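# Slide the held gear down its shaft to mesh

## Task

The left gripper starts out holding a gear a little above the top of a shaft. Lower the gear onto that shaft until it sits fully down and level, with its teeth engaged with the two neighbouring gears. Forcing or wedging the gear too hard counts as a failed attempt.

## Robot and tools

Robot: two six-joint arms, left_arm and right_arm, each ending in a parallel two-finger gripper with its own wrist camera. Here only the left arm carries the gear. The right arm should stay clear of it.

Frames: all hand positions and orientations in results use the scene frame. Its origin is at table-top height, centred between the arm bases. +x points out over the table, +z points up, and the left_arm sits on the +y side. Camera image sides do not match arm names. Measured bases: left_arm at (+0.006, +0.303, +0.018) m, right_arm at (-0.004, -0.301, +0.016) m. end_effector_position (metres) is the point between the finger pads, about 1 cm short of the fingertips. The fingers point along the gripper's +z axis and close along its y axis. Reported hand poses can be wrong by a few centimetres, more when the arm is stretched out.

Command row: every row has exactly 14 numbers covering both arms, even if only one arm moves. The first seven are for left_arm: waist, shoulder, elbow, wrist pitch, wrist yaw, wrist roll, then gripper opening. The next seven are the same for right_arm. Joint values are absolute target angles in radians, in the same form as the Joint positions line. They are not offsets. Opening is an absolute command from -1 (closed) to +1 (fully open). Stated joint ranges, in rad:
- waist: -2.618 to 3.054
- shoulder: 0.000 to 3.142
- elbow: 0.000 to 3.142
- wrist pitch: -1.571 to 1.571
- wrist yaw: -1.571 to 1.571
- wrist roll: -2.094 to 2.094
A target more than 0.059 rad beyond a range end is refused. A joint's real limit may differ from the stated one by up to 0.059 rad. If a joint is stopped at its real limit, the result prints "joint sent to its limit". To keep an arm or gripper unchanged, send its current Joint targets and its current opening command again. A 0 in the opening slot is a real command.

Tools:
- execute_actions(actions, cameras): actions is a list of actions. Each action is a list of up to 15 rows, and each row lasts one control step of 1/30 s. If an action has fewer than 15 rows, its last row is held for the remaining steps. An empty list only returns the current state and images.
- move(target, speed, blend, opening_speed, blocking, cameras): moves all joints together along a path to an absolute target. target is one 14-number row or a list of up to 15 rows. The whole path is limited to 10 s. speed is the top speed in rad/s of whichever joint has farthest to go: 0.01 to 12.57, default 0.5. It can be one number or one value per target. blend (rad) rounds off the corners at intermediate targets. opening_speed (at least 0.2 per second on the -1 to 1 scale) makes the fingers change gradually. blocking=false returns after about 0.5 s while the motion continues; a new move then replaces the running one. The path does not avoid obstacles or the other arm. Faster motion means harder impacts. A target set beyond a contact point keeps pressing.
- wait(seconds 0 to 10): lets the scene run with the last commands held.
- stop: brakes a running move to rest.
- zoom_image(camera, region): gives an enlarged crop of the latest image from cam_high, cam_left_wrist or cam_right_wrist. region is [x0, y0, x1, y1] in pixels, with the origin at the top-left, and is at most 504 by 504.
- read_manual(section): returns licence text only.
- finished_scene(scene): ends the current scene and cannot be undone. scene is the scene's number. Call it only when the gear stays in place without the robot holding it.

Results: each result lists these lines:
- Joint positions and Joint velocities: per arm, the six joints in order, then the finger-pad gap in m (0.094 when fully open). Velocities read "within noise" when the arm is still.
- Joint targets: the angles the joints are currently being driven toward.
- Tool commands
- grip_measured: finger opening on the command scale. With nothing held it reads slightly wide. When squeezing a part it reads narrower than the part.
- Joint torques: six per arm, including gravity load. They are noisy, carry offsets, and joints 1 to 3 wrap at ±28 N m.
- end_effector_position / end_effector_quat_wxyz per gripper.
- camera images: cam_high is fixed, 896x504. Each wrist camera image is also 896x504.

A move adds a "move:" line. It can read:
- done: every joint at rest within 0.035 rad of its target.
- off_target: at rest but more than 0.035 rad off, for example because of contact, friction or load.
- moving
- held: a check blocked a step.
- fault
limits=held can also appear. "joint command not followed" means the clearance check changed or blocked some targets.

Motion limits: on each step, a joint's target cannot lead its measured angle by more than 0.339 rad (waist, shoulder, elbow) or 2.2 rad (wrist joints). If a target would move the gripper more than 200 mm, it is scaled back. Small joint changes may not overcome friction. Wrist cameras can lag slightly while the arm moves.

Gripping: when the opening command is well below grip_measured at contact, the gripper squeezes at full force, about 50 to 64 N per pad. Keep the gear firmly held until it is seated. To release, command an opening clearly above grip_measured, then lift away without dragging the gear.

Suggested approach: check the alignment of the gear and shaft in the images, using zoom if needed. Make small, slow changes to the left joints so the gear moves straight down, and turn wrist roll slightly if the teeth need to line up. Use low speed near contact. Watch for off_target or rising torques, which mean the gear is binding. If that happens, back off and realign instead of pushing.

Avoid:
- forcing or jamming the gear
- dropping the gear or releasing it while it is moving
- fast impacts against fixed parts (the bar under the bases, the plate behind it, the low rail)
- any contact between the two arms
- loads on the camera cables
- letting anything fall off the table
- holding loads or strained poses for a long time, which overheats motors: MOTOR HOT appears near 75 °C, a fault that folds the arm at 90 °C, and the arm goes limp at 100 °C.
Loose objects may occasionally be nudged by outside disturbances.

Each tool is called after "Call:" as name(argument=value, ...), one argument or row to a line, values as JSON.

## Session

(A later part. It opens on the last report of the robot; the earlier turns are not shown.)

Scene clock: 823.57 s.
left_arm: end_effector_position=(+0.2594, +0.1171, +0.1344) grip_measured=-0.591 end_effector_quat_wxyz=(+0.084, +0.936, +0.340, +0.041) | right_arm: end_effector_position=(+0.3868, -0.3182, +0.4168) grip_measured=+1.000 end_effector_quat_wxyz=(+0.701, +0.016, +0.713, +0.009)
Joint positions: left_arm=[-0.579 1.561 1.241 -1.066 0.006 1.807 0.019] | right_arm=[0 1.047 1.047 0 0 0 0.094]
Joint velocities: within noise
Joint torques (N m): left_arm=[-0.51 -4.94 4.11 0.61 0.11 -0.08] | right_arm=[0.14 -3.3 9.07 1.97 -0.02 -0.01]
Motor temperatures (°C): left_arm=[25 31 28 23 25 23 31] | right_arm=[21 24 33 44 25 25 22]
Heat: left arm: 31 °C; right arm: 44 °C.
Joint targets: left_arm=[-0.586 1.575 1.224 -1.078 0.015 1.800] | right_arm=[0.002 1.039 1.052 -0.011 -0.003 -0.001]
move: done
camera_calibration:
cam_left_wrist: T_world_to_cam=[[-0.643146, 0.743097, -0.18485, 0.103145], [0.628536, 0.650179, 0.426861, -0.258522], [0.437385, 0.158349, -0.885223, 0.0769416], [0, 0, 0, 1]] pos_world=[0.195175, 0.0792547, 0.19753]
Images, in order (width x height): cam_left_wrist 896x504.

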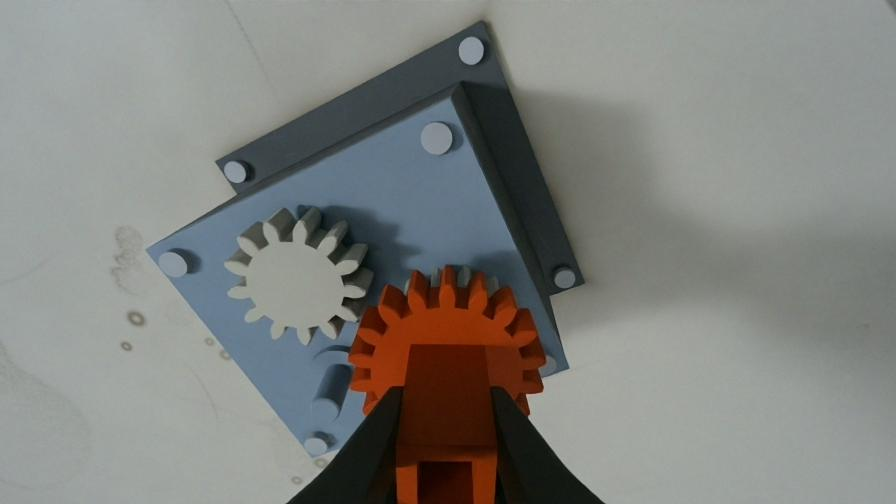

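Call:
move(
  target=[
    [-0.586,1.575,1.210,-1.070,0.015,1.80,-1,0.002,1.039,1.052,-0.011,-0.003,-0.001,1],
  ],
  speed=0.1,
  cameras=["cam_left_wrist"],
)

Call:
zoom_image(
  camera="cam_left_wrist",
  region=[390, 240, 530, 330],
)

Call:
move(
  target=[
    [-0.586,1.575,1.210,-1.070,0.015,1.98,-1,0.002,1.039,1.052,-0.011,-0.003,-0.001,1],
  ],
  speed=0.15,
  cameras=["cam_left_wrist"],
)

Call:
zoom_image(
  camera="cam_left_wrist",
  region=[390, 240, 530, 330],
)

Scene clock: 831.70 s.
left_arm: end_effector_position=(+0.2593, +0.1171, +0.1336) grip_measured=-0.591 end_effector_quat_wxyz=(+0.084, +0.936, +0.340, +0.041) | right_arm: end_effector_position=(+0.3868, -0.3182, +0.4168) grip_measured=+1.000 end_effector_quat_wxyz=(+0.701, +0.016, +0.713, +0.009)
Joint positions: left_arm=[-0.579 1.561 1.238 -1.064 0.006 1.807 0.019] | right_arm=[0 1.047 1.047 0 0 0 0.094]
Joint velocities: within noise
Joint torques (N m): left_arm=[-0.51 -4.93 3.34 0.67 0.11 -0.08] | right_arm=[0.13 -3.32 9.09 1.97 -0.03 -0.01]
Motor temperatures (°C): left_arm=[25 31 27 23 25 23 31] | right_arm=[21 24 33 44 25 25 22]
Heat: left arm: 31 °C; right arm: 44 °C.
Joint targets: left_arm=[-0.586 1.575 1.210 -1.070 0.015 1.800] | right_arm=[0.002 1.039 1.052 -0.011 -0.003 -0.001]
move: done
camera_calibration:
cam_left_wrist: T_world_to_cam=[[-0.643188, 0.743141, -0.184529, 0.102875], [0.628642, 0.650081, 0.426853, -0.258129], [0.437171, 0.158544, -0.885294, 0.0763174], [0, 0, 0, 1]] pos_world=[0.195075, 0.0792547, 0.19673]
Images, in order (width x height): cam_left_wrist 896x504.

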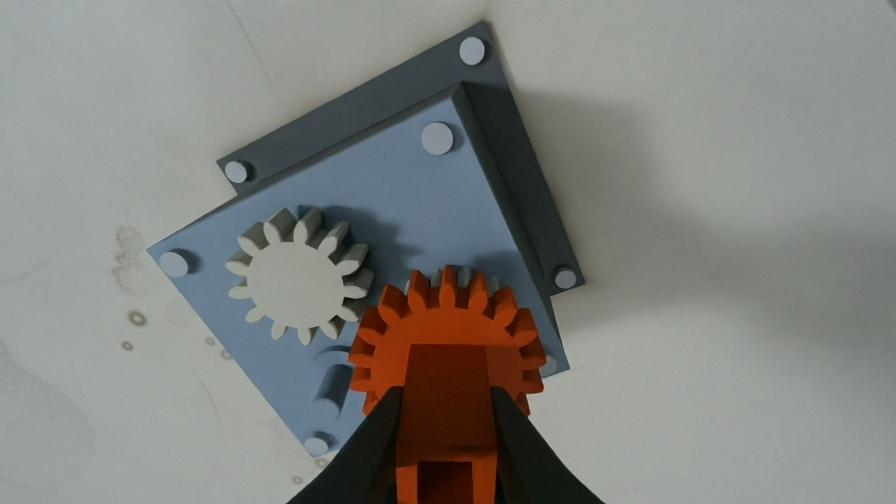

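Scaled by 3.600.

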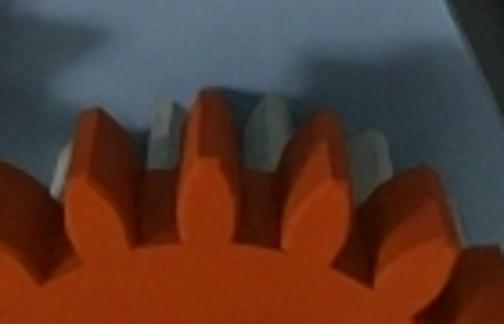

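Scene clock: 833.47 s.
left_arm: end_effector_position=(+0.2592, +0.1165, +0.1336) grip_measured=-0.591 end_effector_quat_wxyz=(+0.082, +0.960, +0.262, +0.047) | right_arm: end_effector_position=(+0.3868, -0.3182, +0.4168) grip_measured=+1.000 end_effector_quat_wxyz=(+0.701, +0.016, +0.713, +0.009)
Joint positions: left_arm=[-0.579 1.561 1.238 -1.062 0.009 1.971 0.019] | right_arm=[0 1.047 1.047 0 0 0 0.094]
Joint velocities: within noise
Joint torques (N m): left_arm=[-0.5 -4.93 3.33 0.66 0.07 0.09] | right_arm=[0.14 -3.3 9.07 1.97 -0.03 0]
Motor temperatures (°C): left_arm=[25 31 27 23 24 23 31] | right_arm=[21 24 33 44 25 25 22]
Heat: left arm: 31 °C; right arm: 44 °C.
Joint targets: left_arm=[-0.586 1.575 1.210 -1.070 0.015 1.980] | right_arm=[0.002 1.039 1.052 -0.011 -0.003 -0.001]
move: done
camera_calibration:
cam_left_wrist: T_world_to_cam=[[-0.510765, 0.840323, -0.181593, 0.0572168], [0.715575, 0.532611, 0.451971, -0.269919], [0.47652, 0.100907, -0.873353, 0.0714871], [0, 0, 0, 1]] pos_world=[0.188307, 0.0884676, 0.194819]
Images, in order (width x height): cam_left_wrist 896x504.

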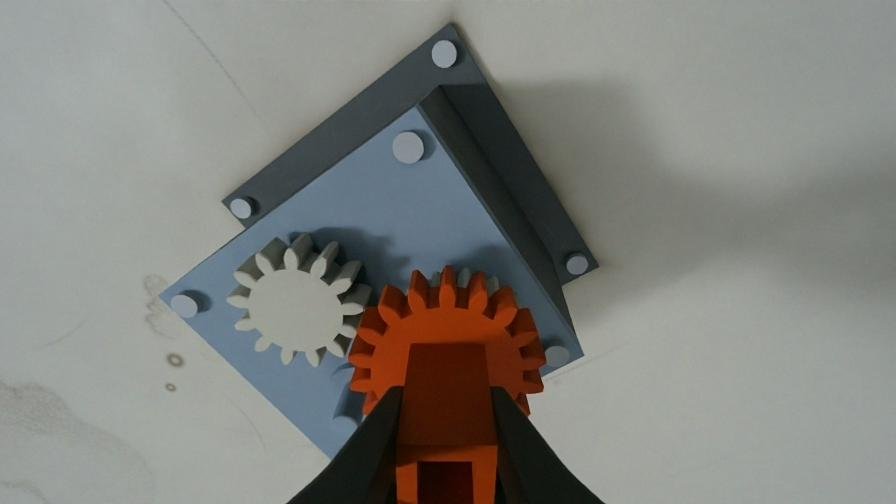

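Scaled by 3.600.

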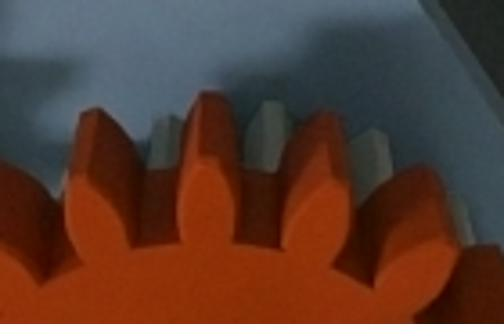

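Call:
move(
  target=[
    [-0.583,1.57,1.300,-1.13,0.015,1.98,-1,0.002,1.039,1.052,-0.011,-0.003,-0.001,1],
    [-0.538,1.715,1.530,-1.23,0.015,1.742,-1,0.002,1.039,1.052,-0.011,-0.003,-0.001,1],
  ],
  speed=0.2,
  cameras=["cam_left_wrist"],
)

Call:
zoom_image(
  camera="cam_left_wrist",
  region=[360, 60, 660, 330],
)

Scene clock: 848.37 s.
left_arm: end_effector_position=(+0.2977, +0.1052, +0.1678) grip_measured=-0.591 end_effector_quat_wxyz=(+0.090, +0.918, +0.384, +0.042) | right_arm: end_effector_position=(+0.3868, -0.3182, +0.4168) grip_measured=+1.000 end_effector_quat_wxyz=(+0.701, +0.016, +0.713, +0.009)
Joint positions: left_arm=[-0.541 1.693 1.512 -1.193 0.009 1.75 0.019] | right_arm=[0 1.047 1.047 0 0 0 0.094]
Joint velocities: within noise
Joint torques (N m): left_arm=[0.32 -5.64 6.67 0.4 0.07 -0.11] | right_arm=[0.13 -3.3 9.07 1.97 -0.02 -0.01]
Motor temperatures (°C): left_arm=[25 30 28 23 24 23 31] | right_arm=[21 24 33 44 25 25 22]
Heat: left arm: 31 °C; right arm: 44 °C.
Joint targets: left_arm=[-0.538 1.715 1.530 -1.230 0.015 1.742] | right_arm=[0.002 1.039 1.052 -0.011 -0.003 -0.001]
move: off_target (left_arm); left_arm: the wrist pitch is farthest, 0.037 rad from its target
camera_calibration:
cam_left_wrist: T_world_to_cam=[[-0.709398, 0.676789, -0.196751, 0.171389], [0.565092, 0.712995, 0.415101, -0.274865], [0.421218, 0.18329, -0.888246, 0.0943547], [0, 0, 0, 1]] pos_world=[0.237163, 0.0626887, 0.231628]
Images, in order (width x height): cam_left_wrist 896x504.

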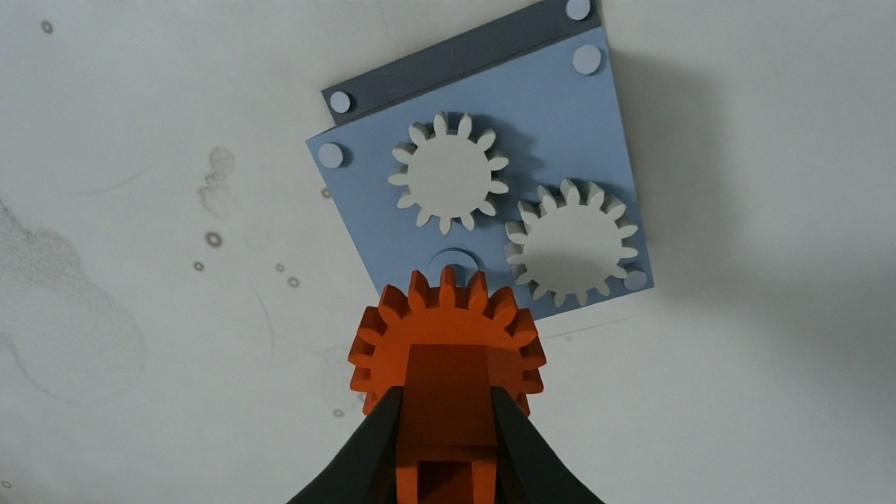

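Scaled by 1.680.

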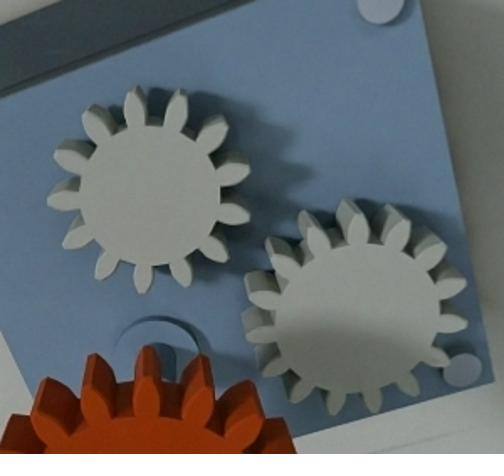

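Call:
zoom_image(
  camera="cam_left_wrist",
  region=[380, 100, 520, 240],
)

Call:
zoom_image(
  camera="cam_left_wrist",
  region=[500, 170, 640, 310],
)

Call:
zoom_image(
  camera="cam_left_wrist",
  region=[400, 230, 510, 310],
)

Scaled by 3.600.

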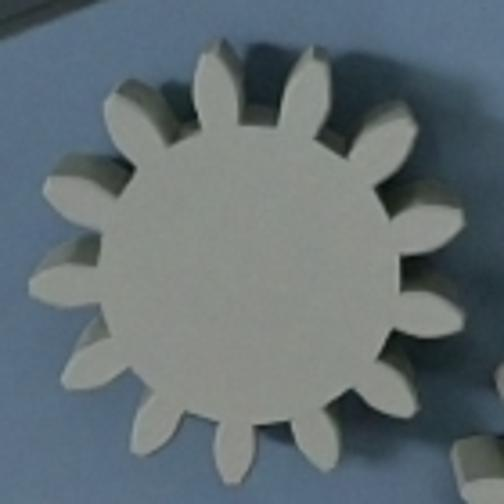

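Scaled by 3.600.

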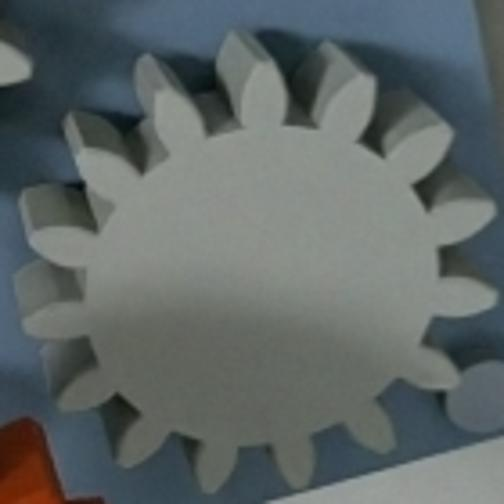

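Scaled by 4.582.

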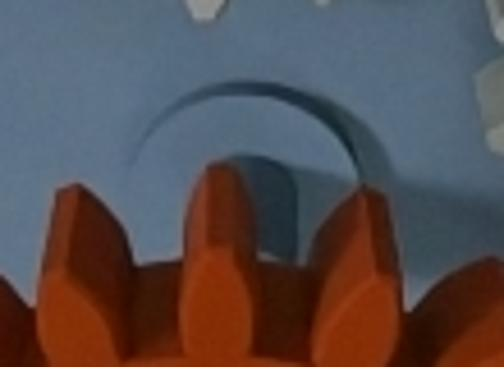

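Call:
move(
  target=[
    [-0.586,1.534,1.290,-1.13,0.015,1.79,-1,0.002,1.039,1.052,-0.011,-0.003,-0.001,1],
    [-0.586,1.534,1.224,-1.078,0.015,1.79,-1,0.002,1.039,1.052,-0.011,-0.003,-0.001,1],
    [-0.586,1.534,1.210,-1.070,0.015,1.79,-1,0.002,1.039,1.052,-0.011,-0.003,-0.001,1],
  ],
  speed=[0.25,0.15,0.05],
  cameras=["cam_left_wrist"],
)

Call:
zoom_image(
  camera="cam_left_wrist",
  region=[390, 240, 530, 330],
)

Scene clock: 930.90 s.
left_arm: end_effector_position=(+0.2570, +0.1179, +0.1338) grip_measured=-0.591 end_effector_quat_wxyz=(+0.086, +0.931, +0.351, +0.039) | right_arm: end_effector_position=(+0.3868, -0.3182, +0.4168) grip_measured=+1.000 end_effector_quat_wxyz=(+0.701, +0.016, +0.713, +0.009)
Joint positions: left_arm=[-0.579 1.551 1.228 -1.062 0.009 1.783 0.019] | right_arm=[0 1.047 1.047 0 0 0 0.094]
Joint velocities: within noise
Joint torques (N m): left_arm=[-0.44 -7.53 4.05 0.65 0.07 0.08] | right_arm=[0.12 -3.32 9.07 1.96 -0.02 -0.01]
Motor temperatures (°C): left_arm=[25 30 29 23 24 23 31] | right_arm=[21 24 34 44 25 25 22]
Heat: left arm: 31 °C; right arm: 44 °C.
Joint targets: left_arm=[-0.586 1.534 1.210 -1.070 0.015 1.790] | right_arm=[0.002 1.039 1.052 -0.011 -0.003 -0.001]
move: done
camera_calibration:
cam_left_wrist: T_world_to_cam=[[-0.660466, 0.727127, -0.187272, 0.107566], [0.615213, 0.667036, 0.420208, -0.254999], [0.430462, 0.162321, -0.887893, 0.0791026], [0, 0, 0, 1]] pos_world=[0.193872, 0.0790391, 0.197531]
Images, in order (width x height): cam_left_wrist 896x504.

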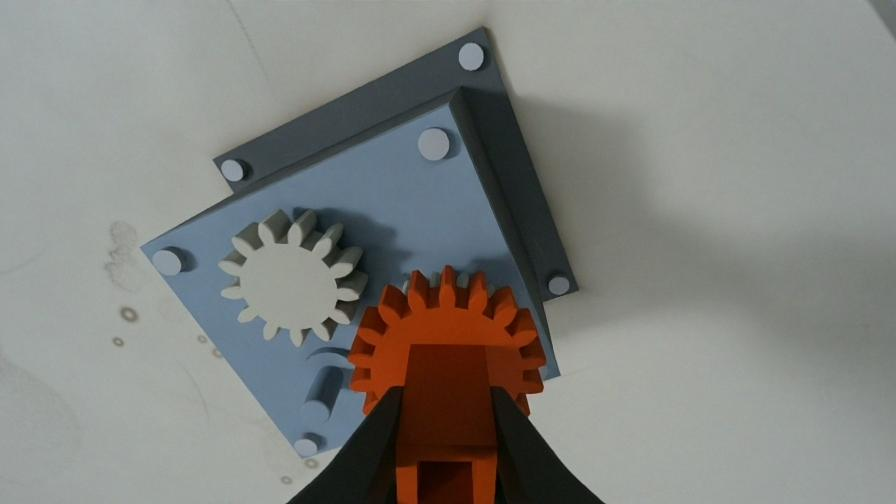

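Scaled by 3.600.

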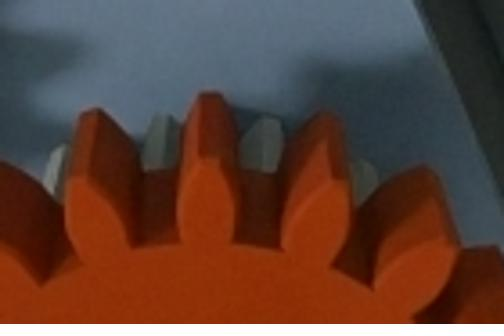

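Call:
move(
  target=[
    [-0.586,1.534,1.207,-1.068,0.015,1.979,-1,0.002,1.039,1.052,-0.011,-0.003,-0.001,1],
  ],
  speed=0.15,
  cameras=["cam_left_wrist"],
)

Call:
zoom_image(
  camera="cam_left_wrist",
  region=[390, 240, 530, 330],
)

Call:
move(
  target=[
    [-0.583,1.534,1.300,-1.12,0.015,1.979,-1,0.002,1.039,1.052,-0.011,-0.003,-0.001,1],
    [-0.538,1.732,1.530,-1.25,0.015,1.742,-1,0.002,1.039,1.052,-0.011,-0.003,-0.001,1],
  ],
  speed=0.2,
  cameras=["cam_left_wrist"],
)

Call:
zoom_image(
  camera="cam_left_wrist",
  region=[360, 90, 520, 250],
)

Call:
zoom_image(
  camera="cam_left_wrist",
  region=[490, 160, 650, 320],
)

Call:
zoom_image(
  camera="cam_left_wrist",
  region=[400, 220, 510, 300],
)

Scene clock: 948.20 s.
left_arm: end_effector_position=(+0.2570, +0.1179, +0.1338) grip_measured=-0.591 end_effector_quat_wxyz=(+0.082, +0.960, +0.262, +0.047) | right_arm: end_effector_position=(+0.3868, -0.3182, +0.4168) grip_measured=+1.000 end_effector_quat_wxyz=(+0.701, +0.016, +0.713, +0.009)
Joint positions: left_arm=[-0.579 1.55 1.227 -1.062 0.009 1.971 0.019] | right_arm=[0 1.047 1.047 0 0 0 0.094]
Joint velocities: within noise
Joint torques (N m): left_arm=[-0.44 -7.51 3.85 0.67 0.07 0.11] | right_arm=[0.14 -3.32 9.06 1.97 -0.02 -0.01]
Motor temperatures (°C): left_arm=[25 31 28 23 24 23 31] | right_arm=[21 24 34 44 25 25 22]
Heat: left arm: 31 °C; right arm: 44 °C.
Joint targets: left_arm=[-0.586 1.534 1.207 -1.068 0.015 1.979] | right_arm=[0.002 1.039 1.052 -0.011 -0.003 -0.001]
move: done
camera_calibration:
cam_left_wrist: T_world_to_cam=[[-0.510615, 0.840181, -0.182672, 0.0550969], [0.715218, 0.532968, 0.452116, -0.269103], [0.477217, 0.100207, -0.873054, 0.0724908], [0, 0, 0, 1]] pos_world=[0.186006, 0.0898676, 0.195018]
Images, in order (width x height): cam_left_wrist 896x504.

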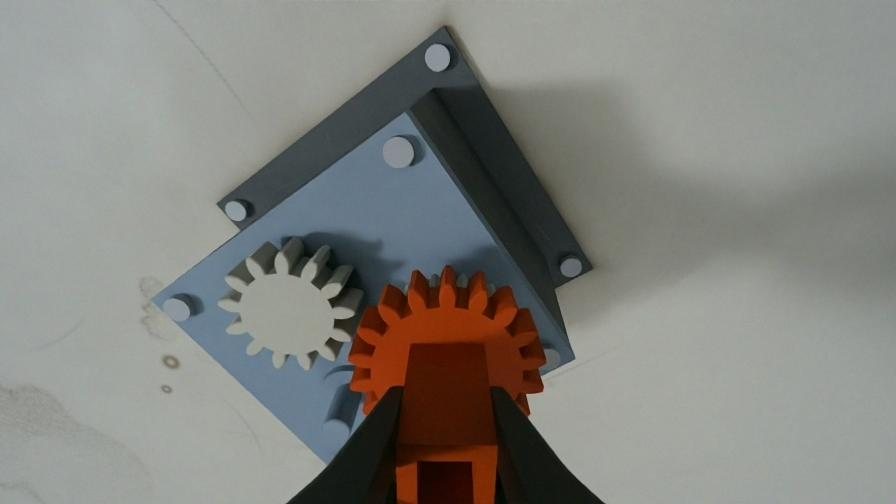

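Scaled by 3.600.

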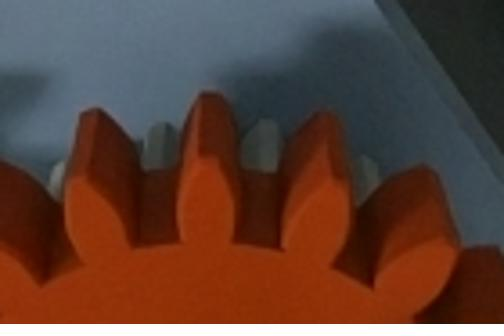

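Scene clock: 950.50 s.
left_arm: end_effector_position=(+0.2938, +0.1077, +0.1607) grip_measured=-0.591 end_effector_quat_wxyz=(+0.074, +0.920, +0.384, +0.031) | right_arm: end_effector_position=(+0.3868, -0.3182, +0.4168) grip_measured=+1.000 end_effector_quat_wxyz=(+0.701, +0.016, +0.713, +0.009)
Joint positions: left_arm=[-0.541 1.711 1.511 -1.213 0.009 1.75 0.019] | right_arm=[0 1.047 1.047 0 0 0 0.094]
Joint velocities: within noise
Joint torques (N m): left_arm=[0.34 -5.82 6.67 0.31 0.07 -0.1] | right_arm=[0.13 -3.33 9.06 1.97 -0.02 0]
Motor temperatures (°C): left_arm=[25 31 29 23 24 23 31] | right_arm=[21 24 34 44 25 25 22]
Heat: left arm: 31 °C; right arm: 44 °C.
Joint targets: left_arm=[-0.538 1.732 1.530 -1.250 0.015 1.742] | right_arm=[0.002 1.039 1.052 -0.011 -0.003 -0.001]
move: off_target (left_arm); left_arm: the wrist pitch is farthest, 0.037 rad from its target
camera_calibration:
cam_left_wrist: T_world_to_cam=[[-0.714549, 0.6812, -0.15933, 0.160668], [0.578741, 0.703539, 0.412421, -0.274116], [0.393036, 0.202485, -0.896952, 0.0968864], [0, 0, 0, 1]] pos_world=[0.235368, 0.0637862, 0.225553]
Images, in order (width x height): cam_left_wrist 896x504.

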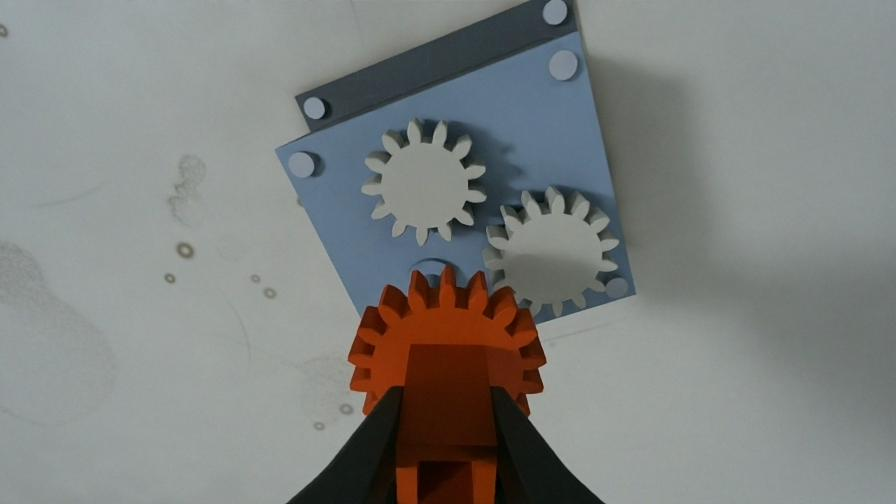

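Scaled by 3.150.

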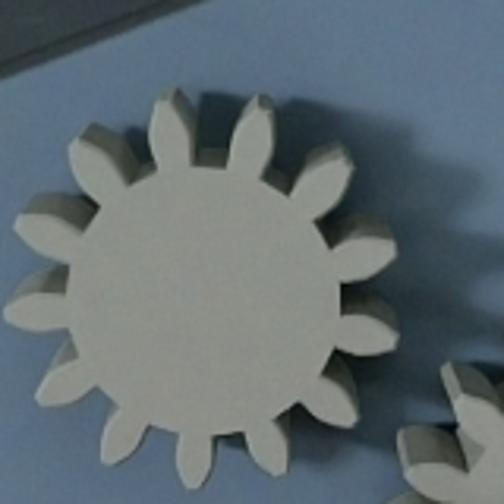

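Scaled by 3.150.

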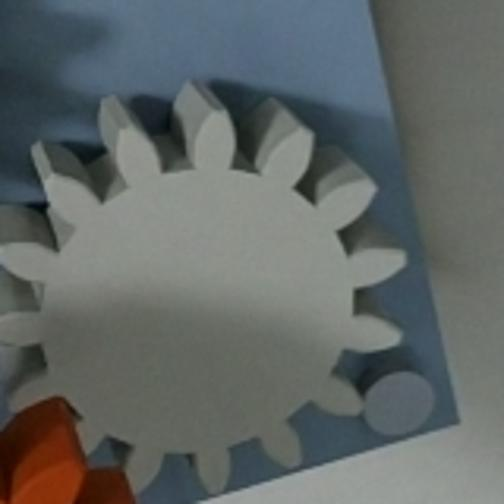

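Scaled by 4.582.

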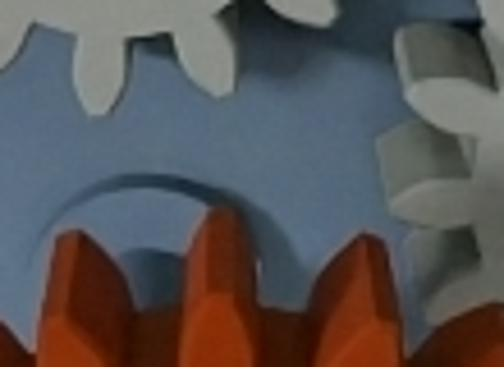

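Call:
move(
  target=[
    [-0.554,1.752,1.448,-1.146,0.015,1.825,-1,0.002,1.039,1.052,-0.011,-0.003,-0.001,1],
  ],
  speed=0.12,
  cameras=["cam_left_wrist"],
)

Call:
zoom_image(
  camera="cam_left_wrist",
  region=[350, 110, 510, 270],
)

Call:
zoom_image(
  camera="cam_left_wrist",
  region=[490, 190, 680, 380],
)

Scene clock: 981.83 s.
left_arm: end_effector_position=(+0.2992, +0.1013, +0.1429) grip_measured=-0.591 end_effector_quat_wxyz=(+0.078, +0.933, +0.351, +0.037) | right_arm: end_effector_position=(+0.3868, -0.3182, +0.4168) grip_measured=+1.000 end_effector_quat_wxyz=(+0.701, +0.016, +0.713, +0.009)
Joint positions: left_arm=[-0.547 1.731 1.46 -1.131 0.009 1.817 0.019] | right_arm=[0 1.047 1.047 0 0 0 0.094]
Joint velocities: within noise
Joint torques (N m): left_arm=[-0.5 -6.04 4.37 0.55 0.07 0.09] | right_arm=[0.13 -3.32 9.07 1.97 -0.03 -0.01]
Motor temperatures (°C): left_arm=[25 29 29 23 24 23 31] | right_arm=[21 24 34 44 25 25 22]
Heat: left arm: 31 °C; right arm: 44 °C.
Joint targets: left_arm=[-0.554 1.752 1.448 -1.146 0.015 1.825] | right_arm=[0.002 1.039 1.052 -0.011 -0.003 -0.001]
move: done
camera_calibration:
cam_left_wrist: T_world_to_cam=[[-0.660993, 0.730764, -0.170505, 0.146703], [0.62029, 0.659969, 0.423889, -0.275012], [0.422291, 0.174425, -0.88952, 0.073132], [0, 0, 0, 1]] pos_world=[0.236673, 0.0615383, 0.20664]
Images, in order (width x height): cam_left_wrist 896x504.

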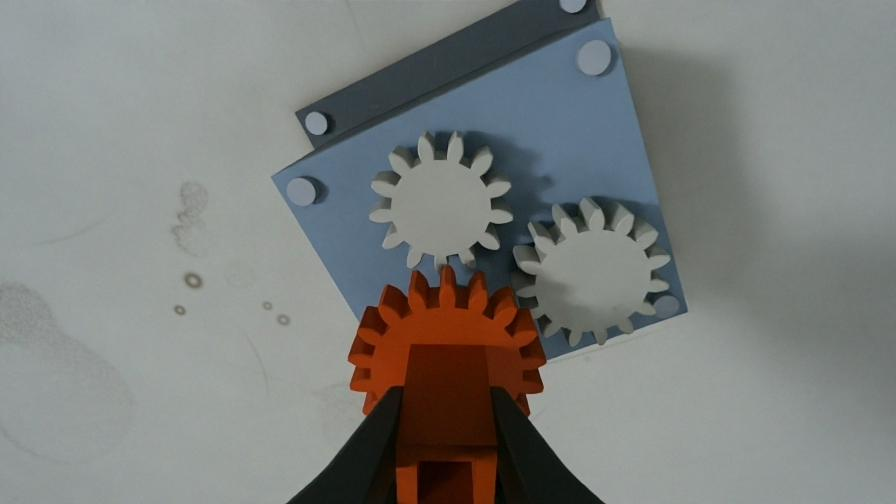

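Scaled by 3.150.

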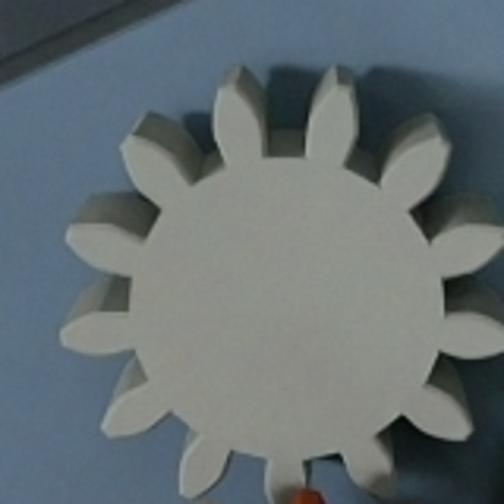

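Scaled by 2.653.

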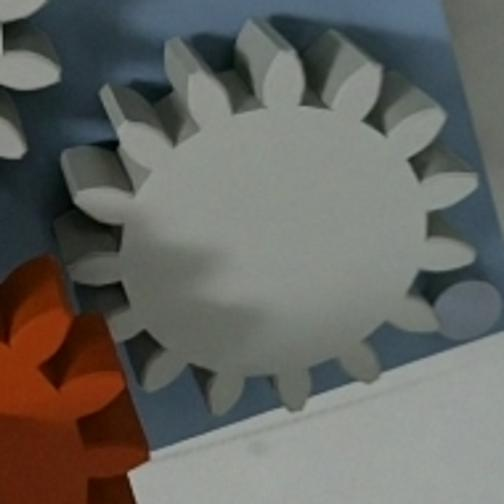

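Call:
move(
  target=[
    [-0.551,1.752,1.4304,-1.134,0.015,1.795,-1,0.002,1.039,1.052,-0.011,-0.003,-0.001,1],
  ],
  speed=0.08,
  cameras=["cam_left_wrist"],
)

Call:
zoom_image(
  camera="cam_left_wrist",
  region=[400, 230, 500, 320],
)

Call:
zoom_image(
  camera="cam_left_wrist",
  region=[490, 270, 590, 390],
)

Scene clock: 1011.00 s.
left_arm: end_effector_position=(+0.2981, +0.1023, +0.1385) grip_measured=-0.591 end_effector_quat_wxyz=(+0.075, +0.930, +0.357, +0.035) | right_arm: end_effector_position=(+0.3868, -0.3182, +0.4168) grip_measured=+1.000 end_effector_quat_wxyz=(+0.701, +0.016, +0.713, +0.009)
Joint positions: left_arm=[-0.547 1.731 1.444 -1.121 0.007 1.803 0.019] | right_arm=[0 1.047 1.047 0 0 0 0.094]
Joint velocities: within noise
Joint torques (N m): left_arm=[-0.25 -6.01 4.3 0.55 0.09 -0.1] | right_arm=[0.13 -3.32 9.06 1.97 -0.03 -0.01]
Motor temperatures (°C): left_arm=[25 30 28 23 24 23 31] | right_arm=[21 24 34 44 25 25 22]
Heat: left arm: 31 °C; right arm: 44 °C.
Joint targets: left_arm=[-0.551 1.752 1.430 -1.134 0.015 1.795] | right_arm=[0.002 1.039 1.052 -0.011 -0.003 -0.001]
move: done
camera_calibration:
cam_left_wrist: T_world_to_cam=[[-0.672426, 0.721572, -0.164853, 0.14792], [0.613024, 0.667746, 0.422277, -0.271474], [0.414783, 0.182891, -0.891351, 0.0711533], [0, 0, 0, 1]] pos_world=[0.236372, 0.0615274, 0.202445]
Images, in order (width x height): cam_left_wrist 896x504.

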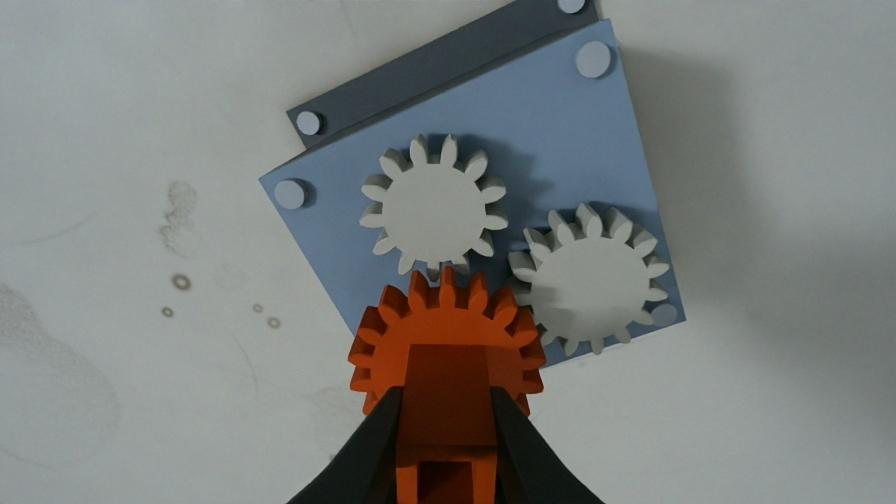

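Scaled by 5.040.

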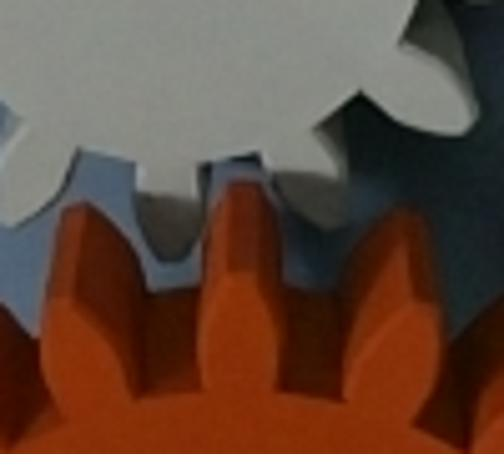

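Scaled by 4.200.

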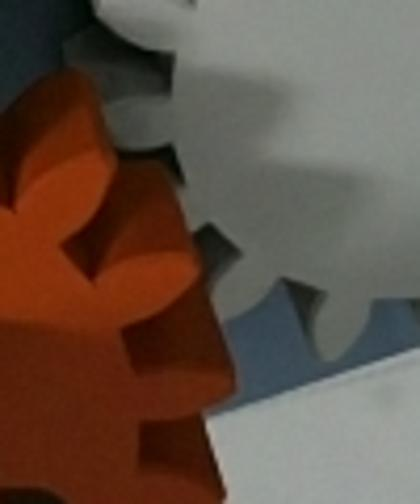

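Call:
move(
  target=[
    [-0.551,1.752,1.4187,-1.120,0.015,1.790,-1,0.002,1.039,1.052,-0.011,-0.003,-0.001,1],
  ],
  speed=0.06,
  cameras=[],
)

Call:
move(
  target=[
    [-0.551,1.752,1.4070,-1.106,0.015,1.785,-1,0.002,1.039,1.052,-0.011,-0.003,-0.001,1],
  ],
  speed=0.06,
  cameras=["cam_left_wrist"],
)

Call:
zoom_image(
  camera="cam_left_wrist",
  region=[400, 230, 500, 320],
)

Call:
zoom_image(
  camera="cam_left_wrist",
  region=[490, 270, 590, 390],
)

Scene clock: 1018.37 s.
left_arm: end_effector_position=(+0.2983, +0.1023, +0.1364) grip_measured=-0.591 end_effector_quat_wxyz=(+0.076, +0.929, +0.360, +0.036) | right_arm: end_effector_position=(+0.3868, -0.3182, +0.4168) grip_measured=+1.000 end_effector_quat_wxyz=(+0.701, +0.016, +0.713, +0.009)
Joint positions: left_arm=[-0.547 1.731 1.435 -1.111 0.007 1.798 0.019] | right_arm=[0 1.047 1.047 0 0 0 0.094]
Joint velocities: within noise
Joint torques (N m): left_arm=[-0.25 -6.02 4.08 0.6 0.1 -0.09] | right_arm=[0.14 -3.33 9.06 1.97 -0.03 0]
Motor temperatures (°C): left_arm=[25 31 28 23 24 23 31] | right_arm=[21 24 34 44 25 25 22]
Heat: left arm: 31 °C; right arm: 44 °C.
Joint targets: left_arm=[-0.551 1.752 1.419 -1.120 0.015 1.790] | right_arm=[0.002 1.039 1.052 -0.011 -0.003 -0.001]
move: done
No camera images: "cameras" was empty.

Scene clock: 1019.07 s.
left_arm: end_effector_position=(+0.2982, +0.1023, +0.1357) grip_measured=-0.591 end_effector_quat_wxyz=(+0.076, +0.928, +0.362, +0.036) | right_arm: end_effector_position=(+0.3868, -0.3182, +0.4168) grip_measured=+1.000 end_effector_quat_wxyz=(+0.701, +0.016, +0.713, +0.009)
Joint positions: left_arm=[-0.547 1.731 1.433 -1.108 0.007 1.793 0.019] | right_arm=[0 1.047 1.047 0 0 0 0.094]
Joint velocities: within noise
Joint torques (N m): left_arm=[-0.25 -6.01 3.45 0.71 0.1 -0.09] | right_arm=[0.13 -3.32 9.06 1.97 -0.02 0]
Motor temperatures (°C): left_arm=[25 31 28 23 24 23 31] | right_arm=[21 24 34 44 25 25 22]
Heat: left arm: 31 °C; right arm: 44 °C.
Joint targets: left_arm=[-0.551 1.752 1.407 -1.106 0.015 1.785] | right_arm=[0.002 1.039 1.052 -0.011 -0.003 -0.001]
move: done
camera_calibration:
cam_left_wrist: T_world_to_cam=[[-0.6795, 0.714677, -0.165881, 0.150529], [0.606297, 0.674304, 0.421567, -0.268985], [0.413139, 0.185882, -0.891496, 0.0687377], [0, 0, 0, 1]] pos_world=[0.236971, 0.0610204, 0.199644]
Images, in order (width x height): cam_left_wrist 896x504.

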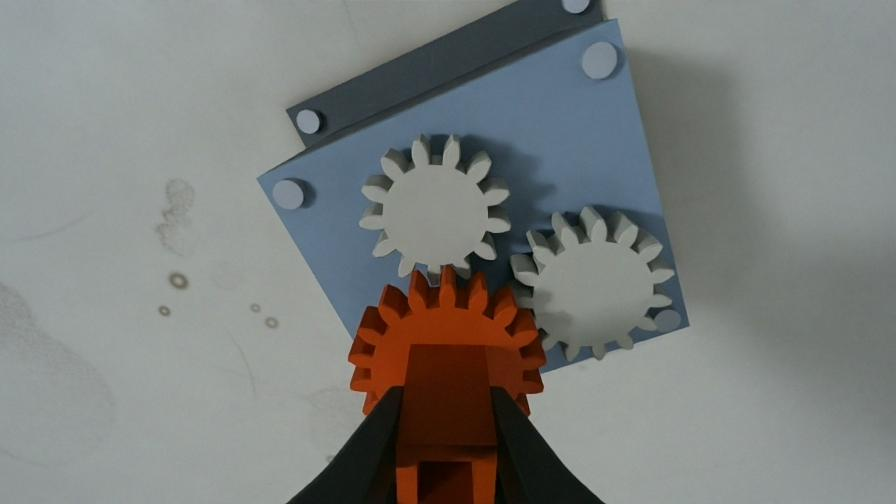

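Scaled by 5.040.

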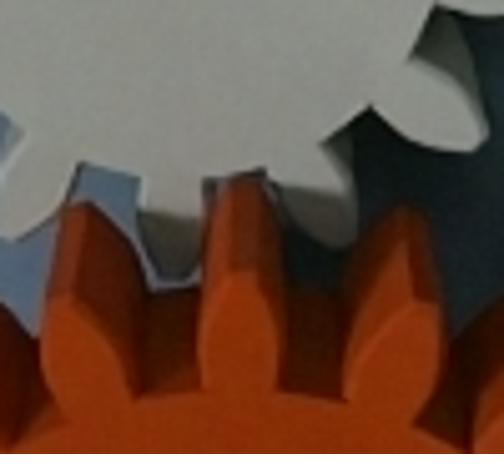

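Scaled by 4.200.

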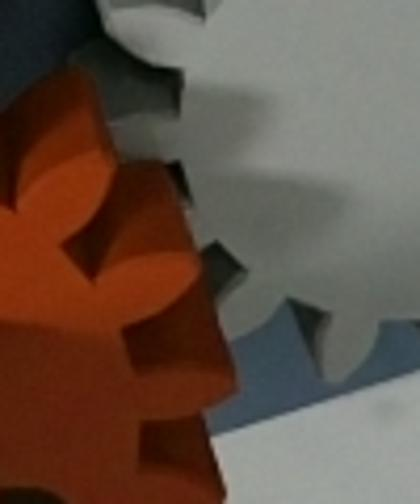

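Call:
move(
  target=[
    [-0.551,1.752,1.4070,-1.106,0.015,1.835,-1,0.002,1.039,1.052,-0.011,-0.003,-0.001,1],
    [-0.551,1.752,1.4070,-1.106,0.015,1.775,-1,0.002,1.039,1.052,-0.011,-0.003,-0.001,1],
    [-0.551,1.752,1.4070,-1.106,0.015,1.81,-1,0.002,1.039,1.052,-0.011,-0.003,-0.001,1],
  ],
  speed=0.15,
  cameras=["cam_left_wrist"],
)

Call:
zoom_image(
  camera="cam_left_wrist",
  region=[400, 230, 500, 320],
)

Call:
zoom_image(
  camera="cam_left_wrist",
  region=[490, 270, 590, 390],
)

Scene clock: 1027.67 s.
left_arm: end_effector_position=(+0.2982, +0.1023, +0.1357) grip_measured=-0.591 end_effector_quat_wxyz=(+0.076, +0.930, +0.358, +0.036) | right_arm: end_effector_position=(+0.3868, -0.3182, +0.4168) grip_measured=+1.000 end_effector_quat_wxyz=(+0.701, +0.016, +0.713, +0.009)
Joint positions: left_arm=[-0.547 1.731 1.433 -1.108 0.007 1.801 0.019] | right_arm=[0 1.047 1.047 0 0 0 0.094]
Joint velocities: within noise
Joint torques (N m): left_arm=[-0.25 -6.01 3.48 0.71 0.1 0.08] | right_arm=[0.13 -3.32 9.06 1.97 -0.02 0]
Motor temperatures (°C): left_arm=[24 31 28 23 24 23 31] | right_arm=[21 24 34 44 25 25 22]
Heat: left arm: 31 °C; right arm: 44 °C.
Joint targets: left_arm=[-0.551 1.752 1.407 -1.106 0.015 1.810] | right_arm=[0.002 1.039 1.052 -0.011 -0.003 -0.001]
move: done
camera_calibration:
cam_left_wrist: T_world_to_cam=[[-0.673405, 0.720435, -0.165828, 0.148145], [0.611406, 0.668835, 0.422897, -0.270112], [0.415582, 0.183393, -0.890875, 0.0681886], [0, 0, 0, 1]] pos_world=[0.236572, 0.0614263, 0.199544]
Images, in order (width x height): cam_left_wrist 896x504.

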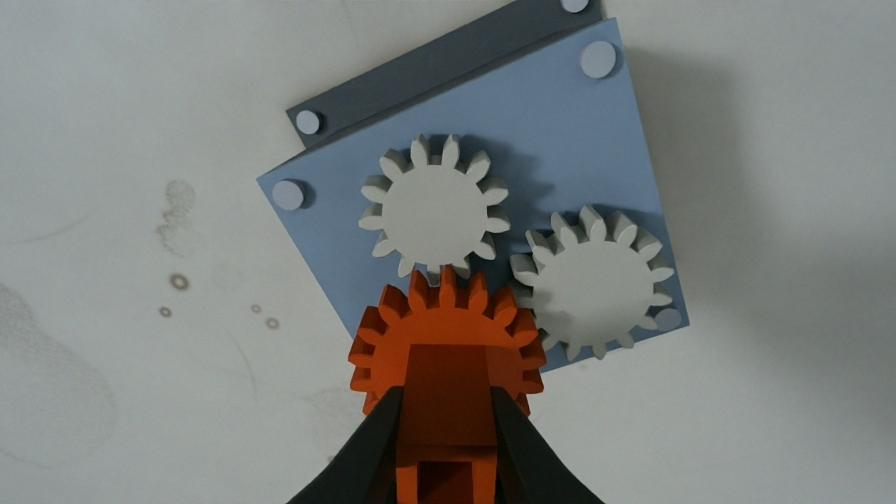

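Scaled by 5.040.

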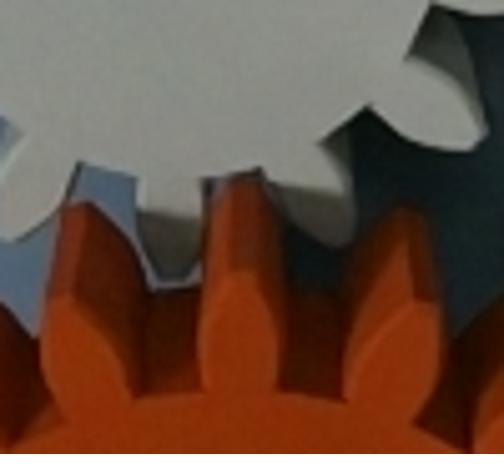

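Scaled by 4.200.

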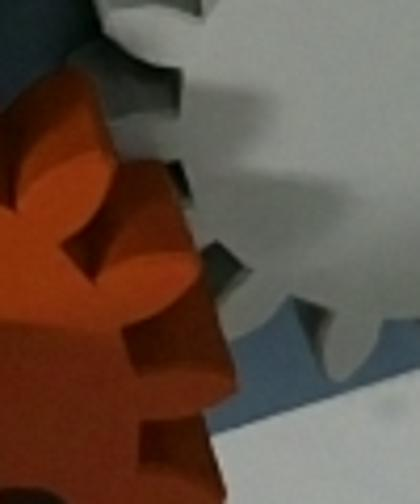

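Call:
zoom_image(
  camera="cam_left_wrist",
  region=[350, 120, 510, 280],
)

Call:
zoom_image(
  camera="cam_left_wrist",
  region=[500, 190, 690, 380],
)

Call:
wait(
  seconds=0.1,
  cameras=["cam_high"],
)

Call:
zoom_image(
  camera="cam_high",
  region=[340, 180, 400, 240],
)

Scaled by 3.150.

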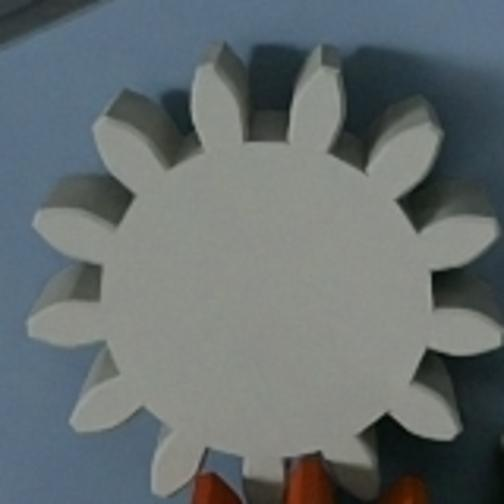

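Scaled by 2.653.

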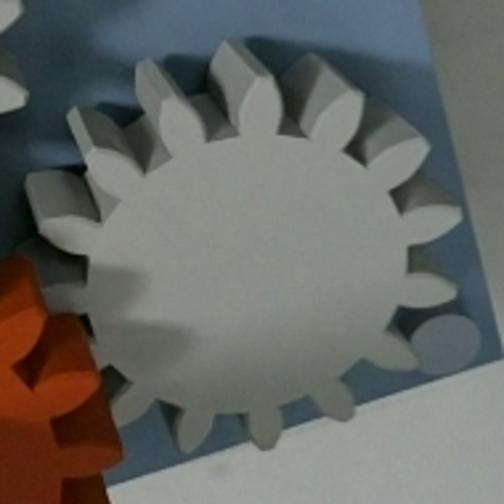

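Scene clock: 1033.10 s.
left_arm: end_effector_position=(+0.2982, +0.1023, +0.1357) grip_measured=-0.591 end_effector_quat_wxyz=(+0.076, +0.930, +0.358, +0.036) | right_arm: end_effector_position=(+0.3868, -0.3182, +0.4168) grip_measured=+1.000 end_effector_quat_wxyz=(+0.701, +0.016, +0.713, +0.009)
Joint positions: left_arm=[-0.547 1.731 1.433 -1.108 0.007 1.802 0.019] | right_arm=[0 1.047 1.047 0 0 0 0.094]
Joint velocities: within noise
Joint torques (N m): left_arm=[-0.27 -6.01 3.47 0.71 0.1 0.09] | right_arm=[0.13 -3.32 9.07 1.97 -0.03 -0.01]
Motor temperatures (°C): left_arm=[24 31 28 23 24 23 31] | right_arm=[21 24 34 45 25 25 22]
Heat: left arm: 31 °C; right arm: 45 °C.
Joint targets: left_arm=[-0.551 1.752 1.407 -1.106 0.015 1.810] | right_arm=[0.002 1.039 1.052 -0.011 -0.003 -0.001]
Tool commands: left_gripper/opening=-1.0 right_gripper/opening=+1.0
wait: 0.10 s; at rest from the start
Images, in order (width x height): cam_high 896x504.

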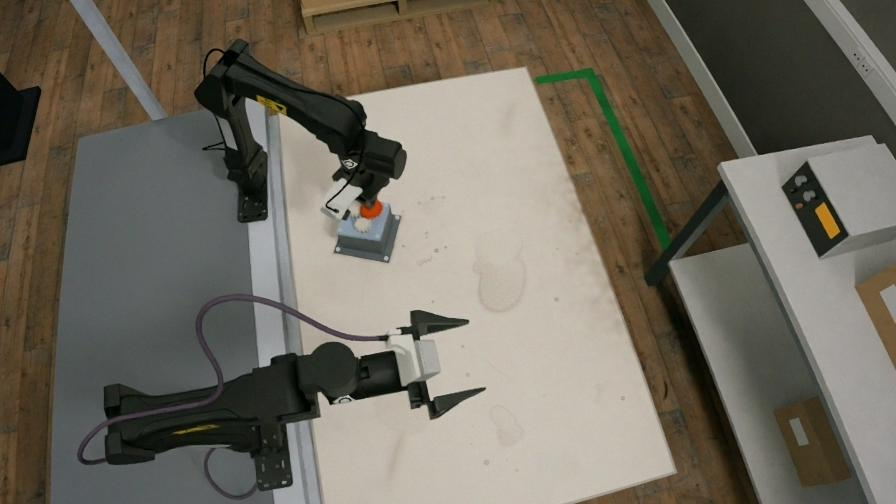

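Scaled by 8.400.

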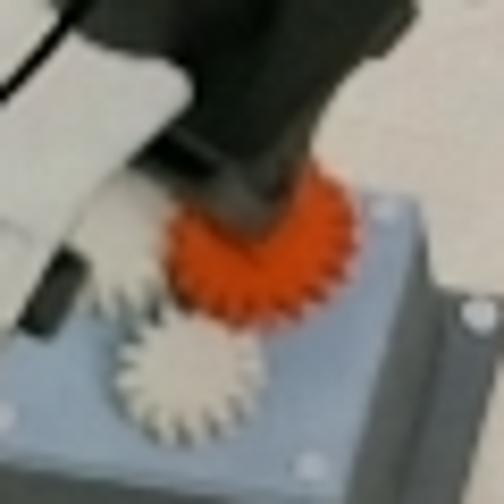

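Call:
move(
  target=[
    [-0.551,1.752,1.390,-1.100,0.015,1.835,-1,0.002,1.039,1.052,-0.011,-0.003,-0.001,1],
    [-0.551,1.752,1.390,-1.100,0.015,1.775,-1,0.002,1.039,1.052,-0.011,-0.003,-0.001,1],
    [-0.551,1.752,1.390,-1.100,0.015,1.81,-1,0.002,1.039,1.052,-0.011,-0.003,-0.001,1],
  ],
  speed=0.15,
  cameras=["cam_left_wrist"],
)

Call:
zoom_image(
  camera="cam_left_wrist",
  region=[400, 230, 500, 320],
)

Call:
zoom_image(
  camera="cam_left_wrist",
  region=[490, 270, 590, 390],
)

Scene clock: 1061.23 s.
left_arm: end_effector_position=(+0.2981, +0.1025, +0.1347) grip_measured=-0.591 end_effector_quat_wxyz=(+0.075, +0.930, +0.358, +0.036) | right_arm: end_effector_position=(+0.3868, -0.3182, +0.4168) grip_measured=+1.000 end_effector_quat_wxyz=(+0.701, +0.016, +0.713, +0.009)
Joint positions: left_arm=[-0.547 1.731 1.429 -1.105 0.006 1.801 0.019] | right_arm=[0 1.047 1.047 0 0 0 0.094]
Joint velocities: within noise
Joint torques (N m): left_arm=[-0.27 -6 2.54 0.74 0.1 0.08] | right_arm=[0.13 -3.33 9.06 1.97 -0.02 0]
Motor temperatures (°C): left_arm=[24 31 28 23 24 23 31] | right_arm=[21 24 34 45 25 25 22]
Heat: left arm: 31 °C; right arm: 45 °C.
Joint targets: left_arm=[-0.551 1.752 1.390 -1.100 0.015 1.810] | right_arm=[0.002 1.039 1.052 -0.011 -0.003 -0.001]
move: off_target (left_arm); left_arm: the elbow is farthest, 0.039 rad from its target
camera_calibration:
cam_left_wrist: T_world_to_cam=[[-0.673769, 0.720288, -0.164985, 0.147696], [0.611352, 0.668775, 0.42307, -0.26978], [0.41507, 0.184188, -0.89095, 0.0673898], [0, 0, 0, 1]] pos_world=[0.236472, 0.0616259, 0.198544]
Images, in order (width x height): cam_left_wrist 896x504.

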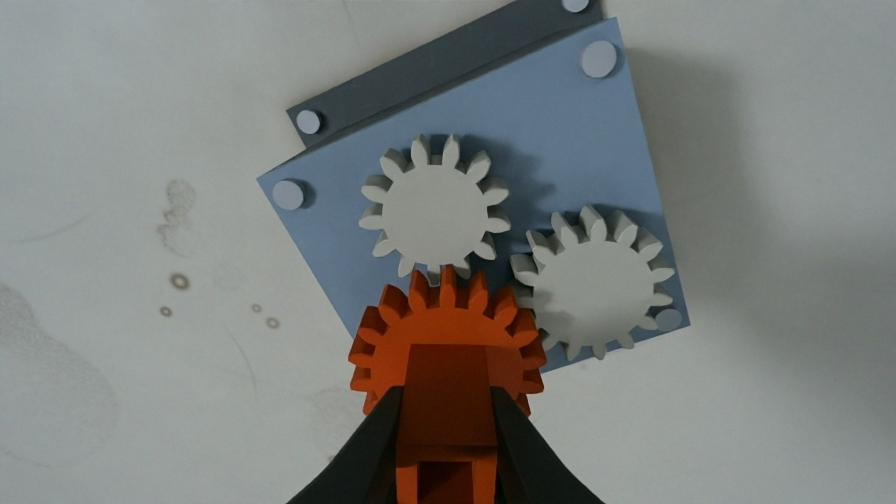

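Scaled by 5.040.

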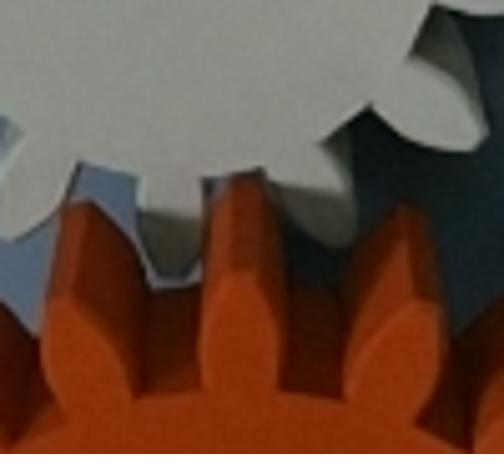

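Scaled by 4.200.

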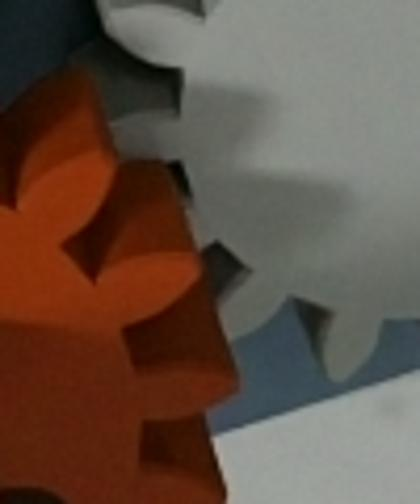

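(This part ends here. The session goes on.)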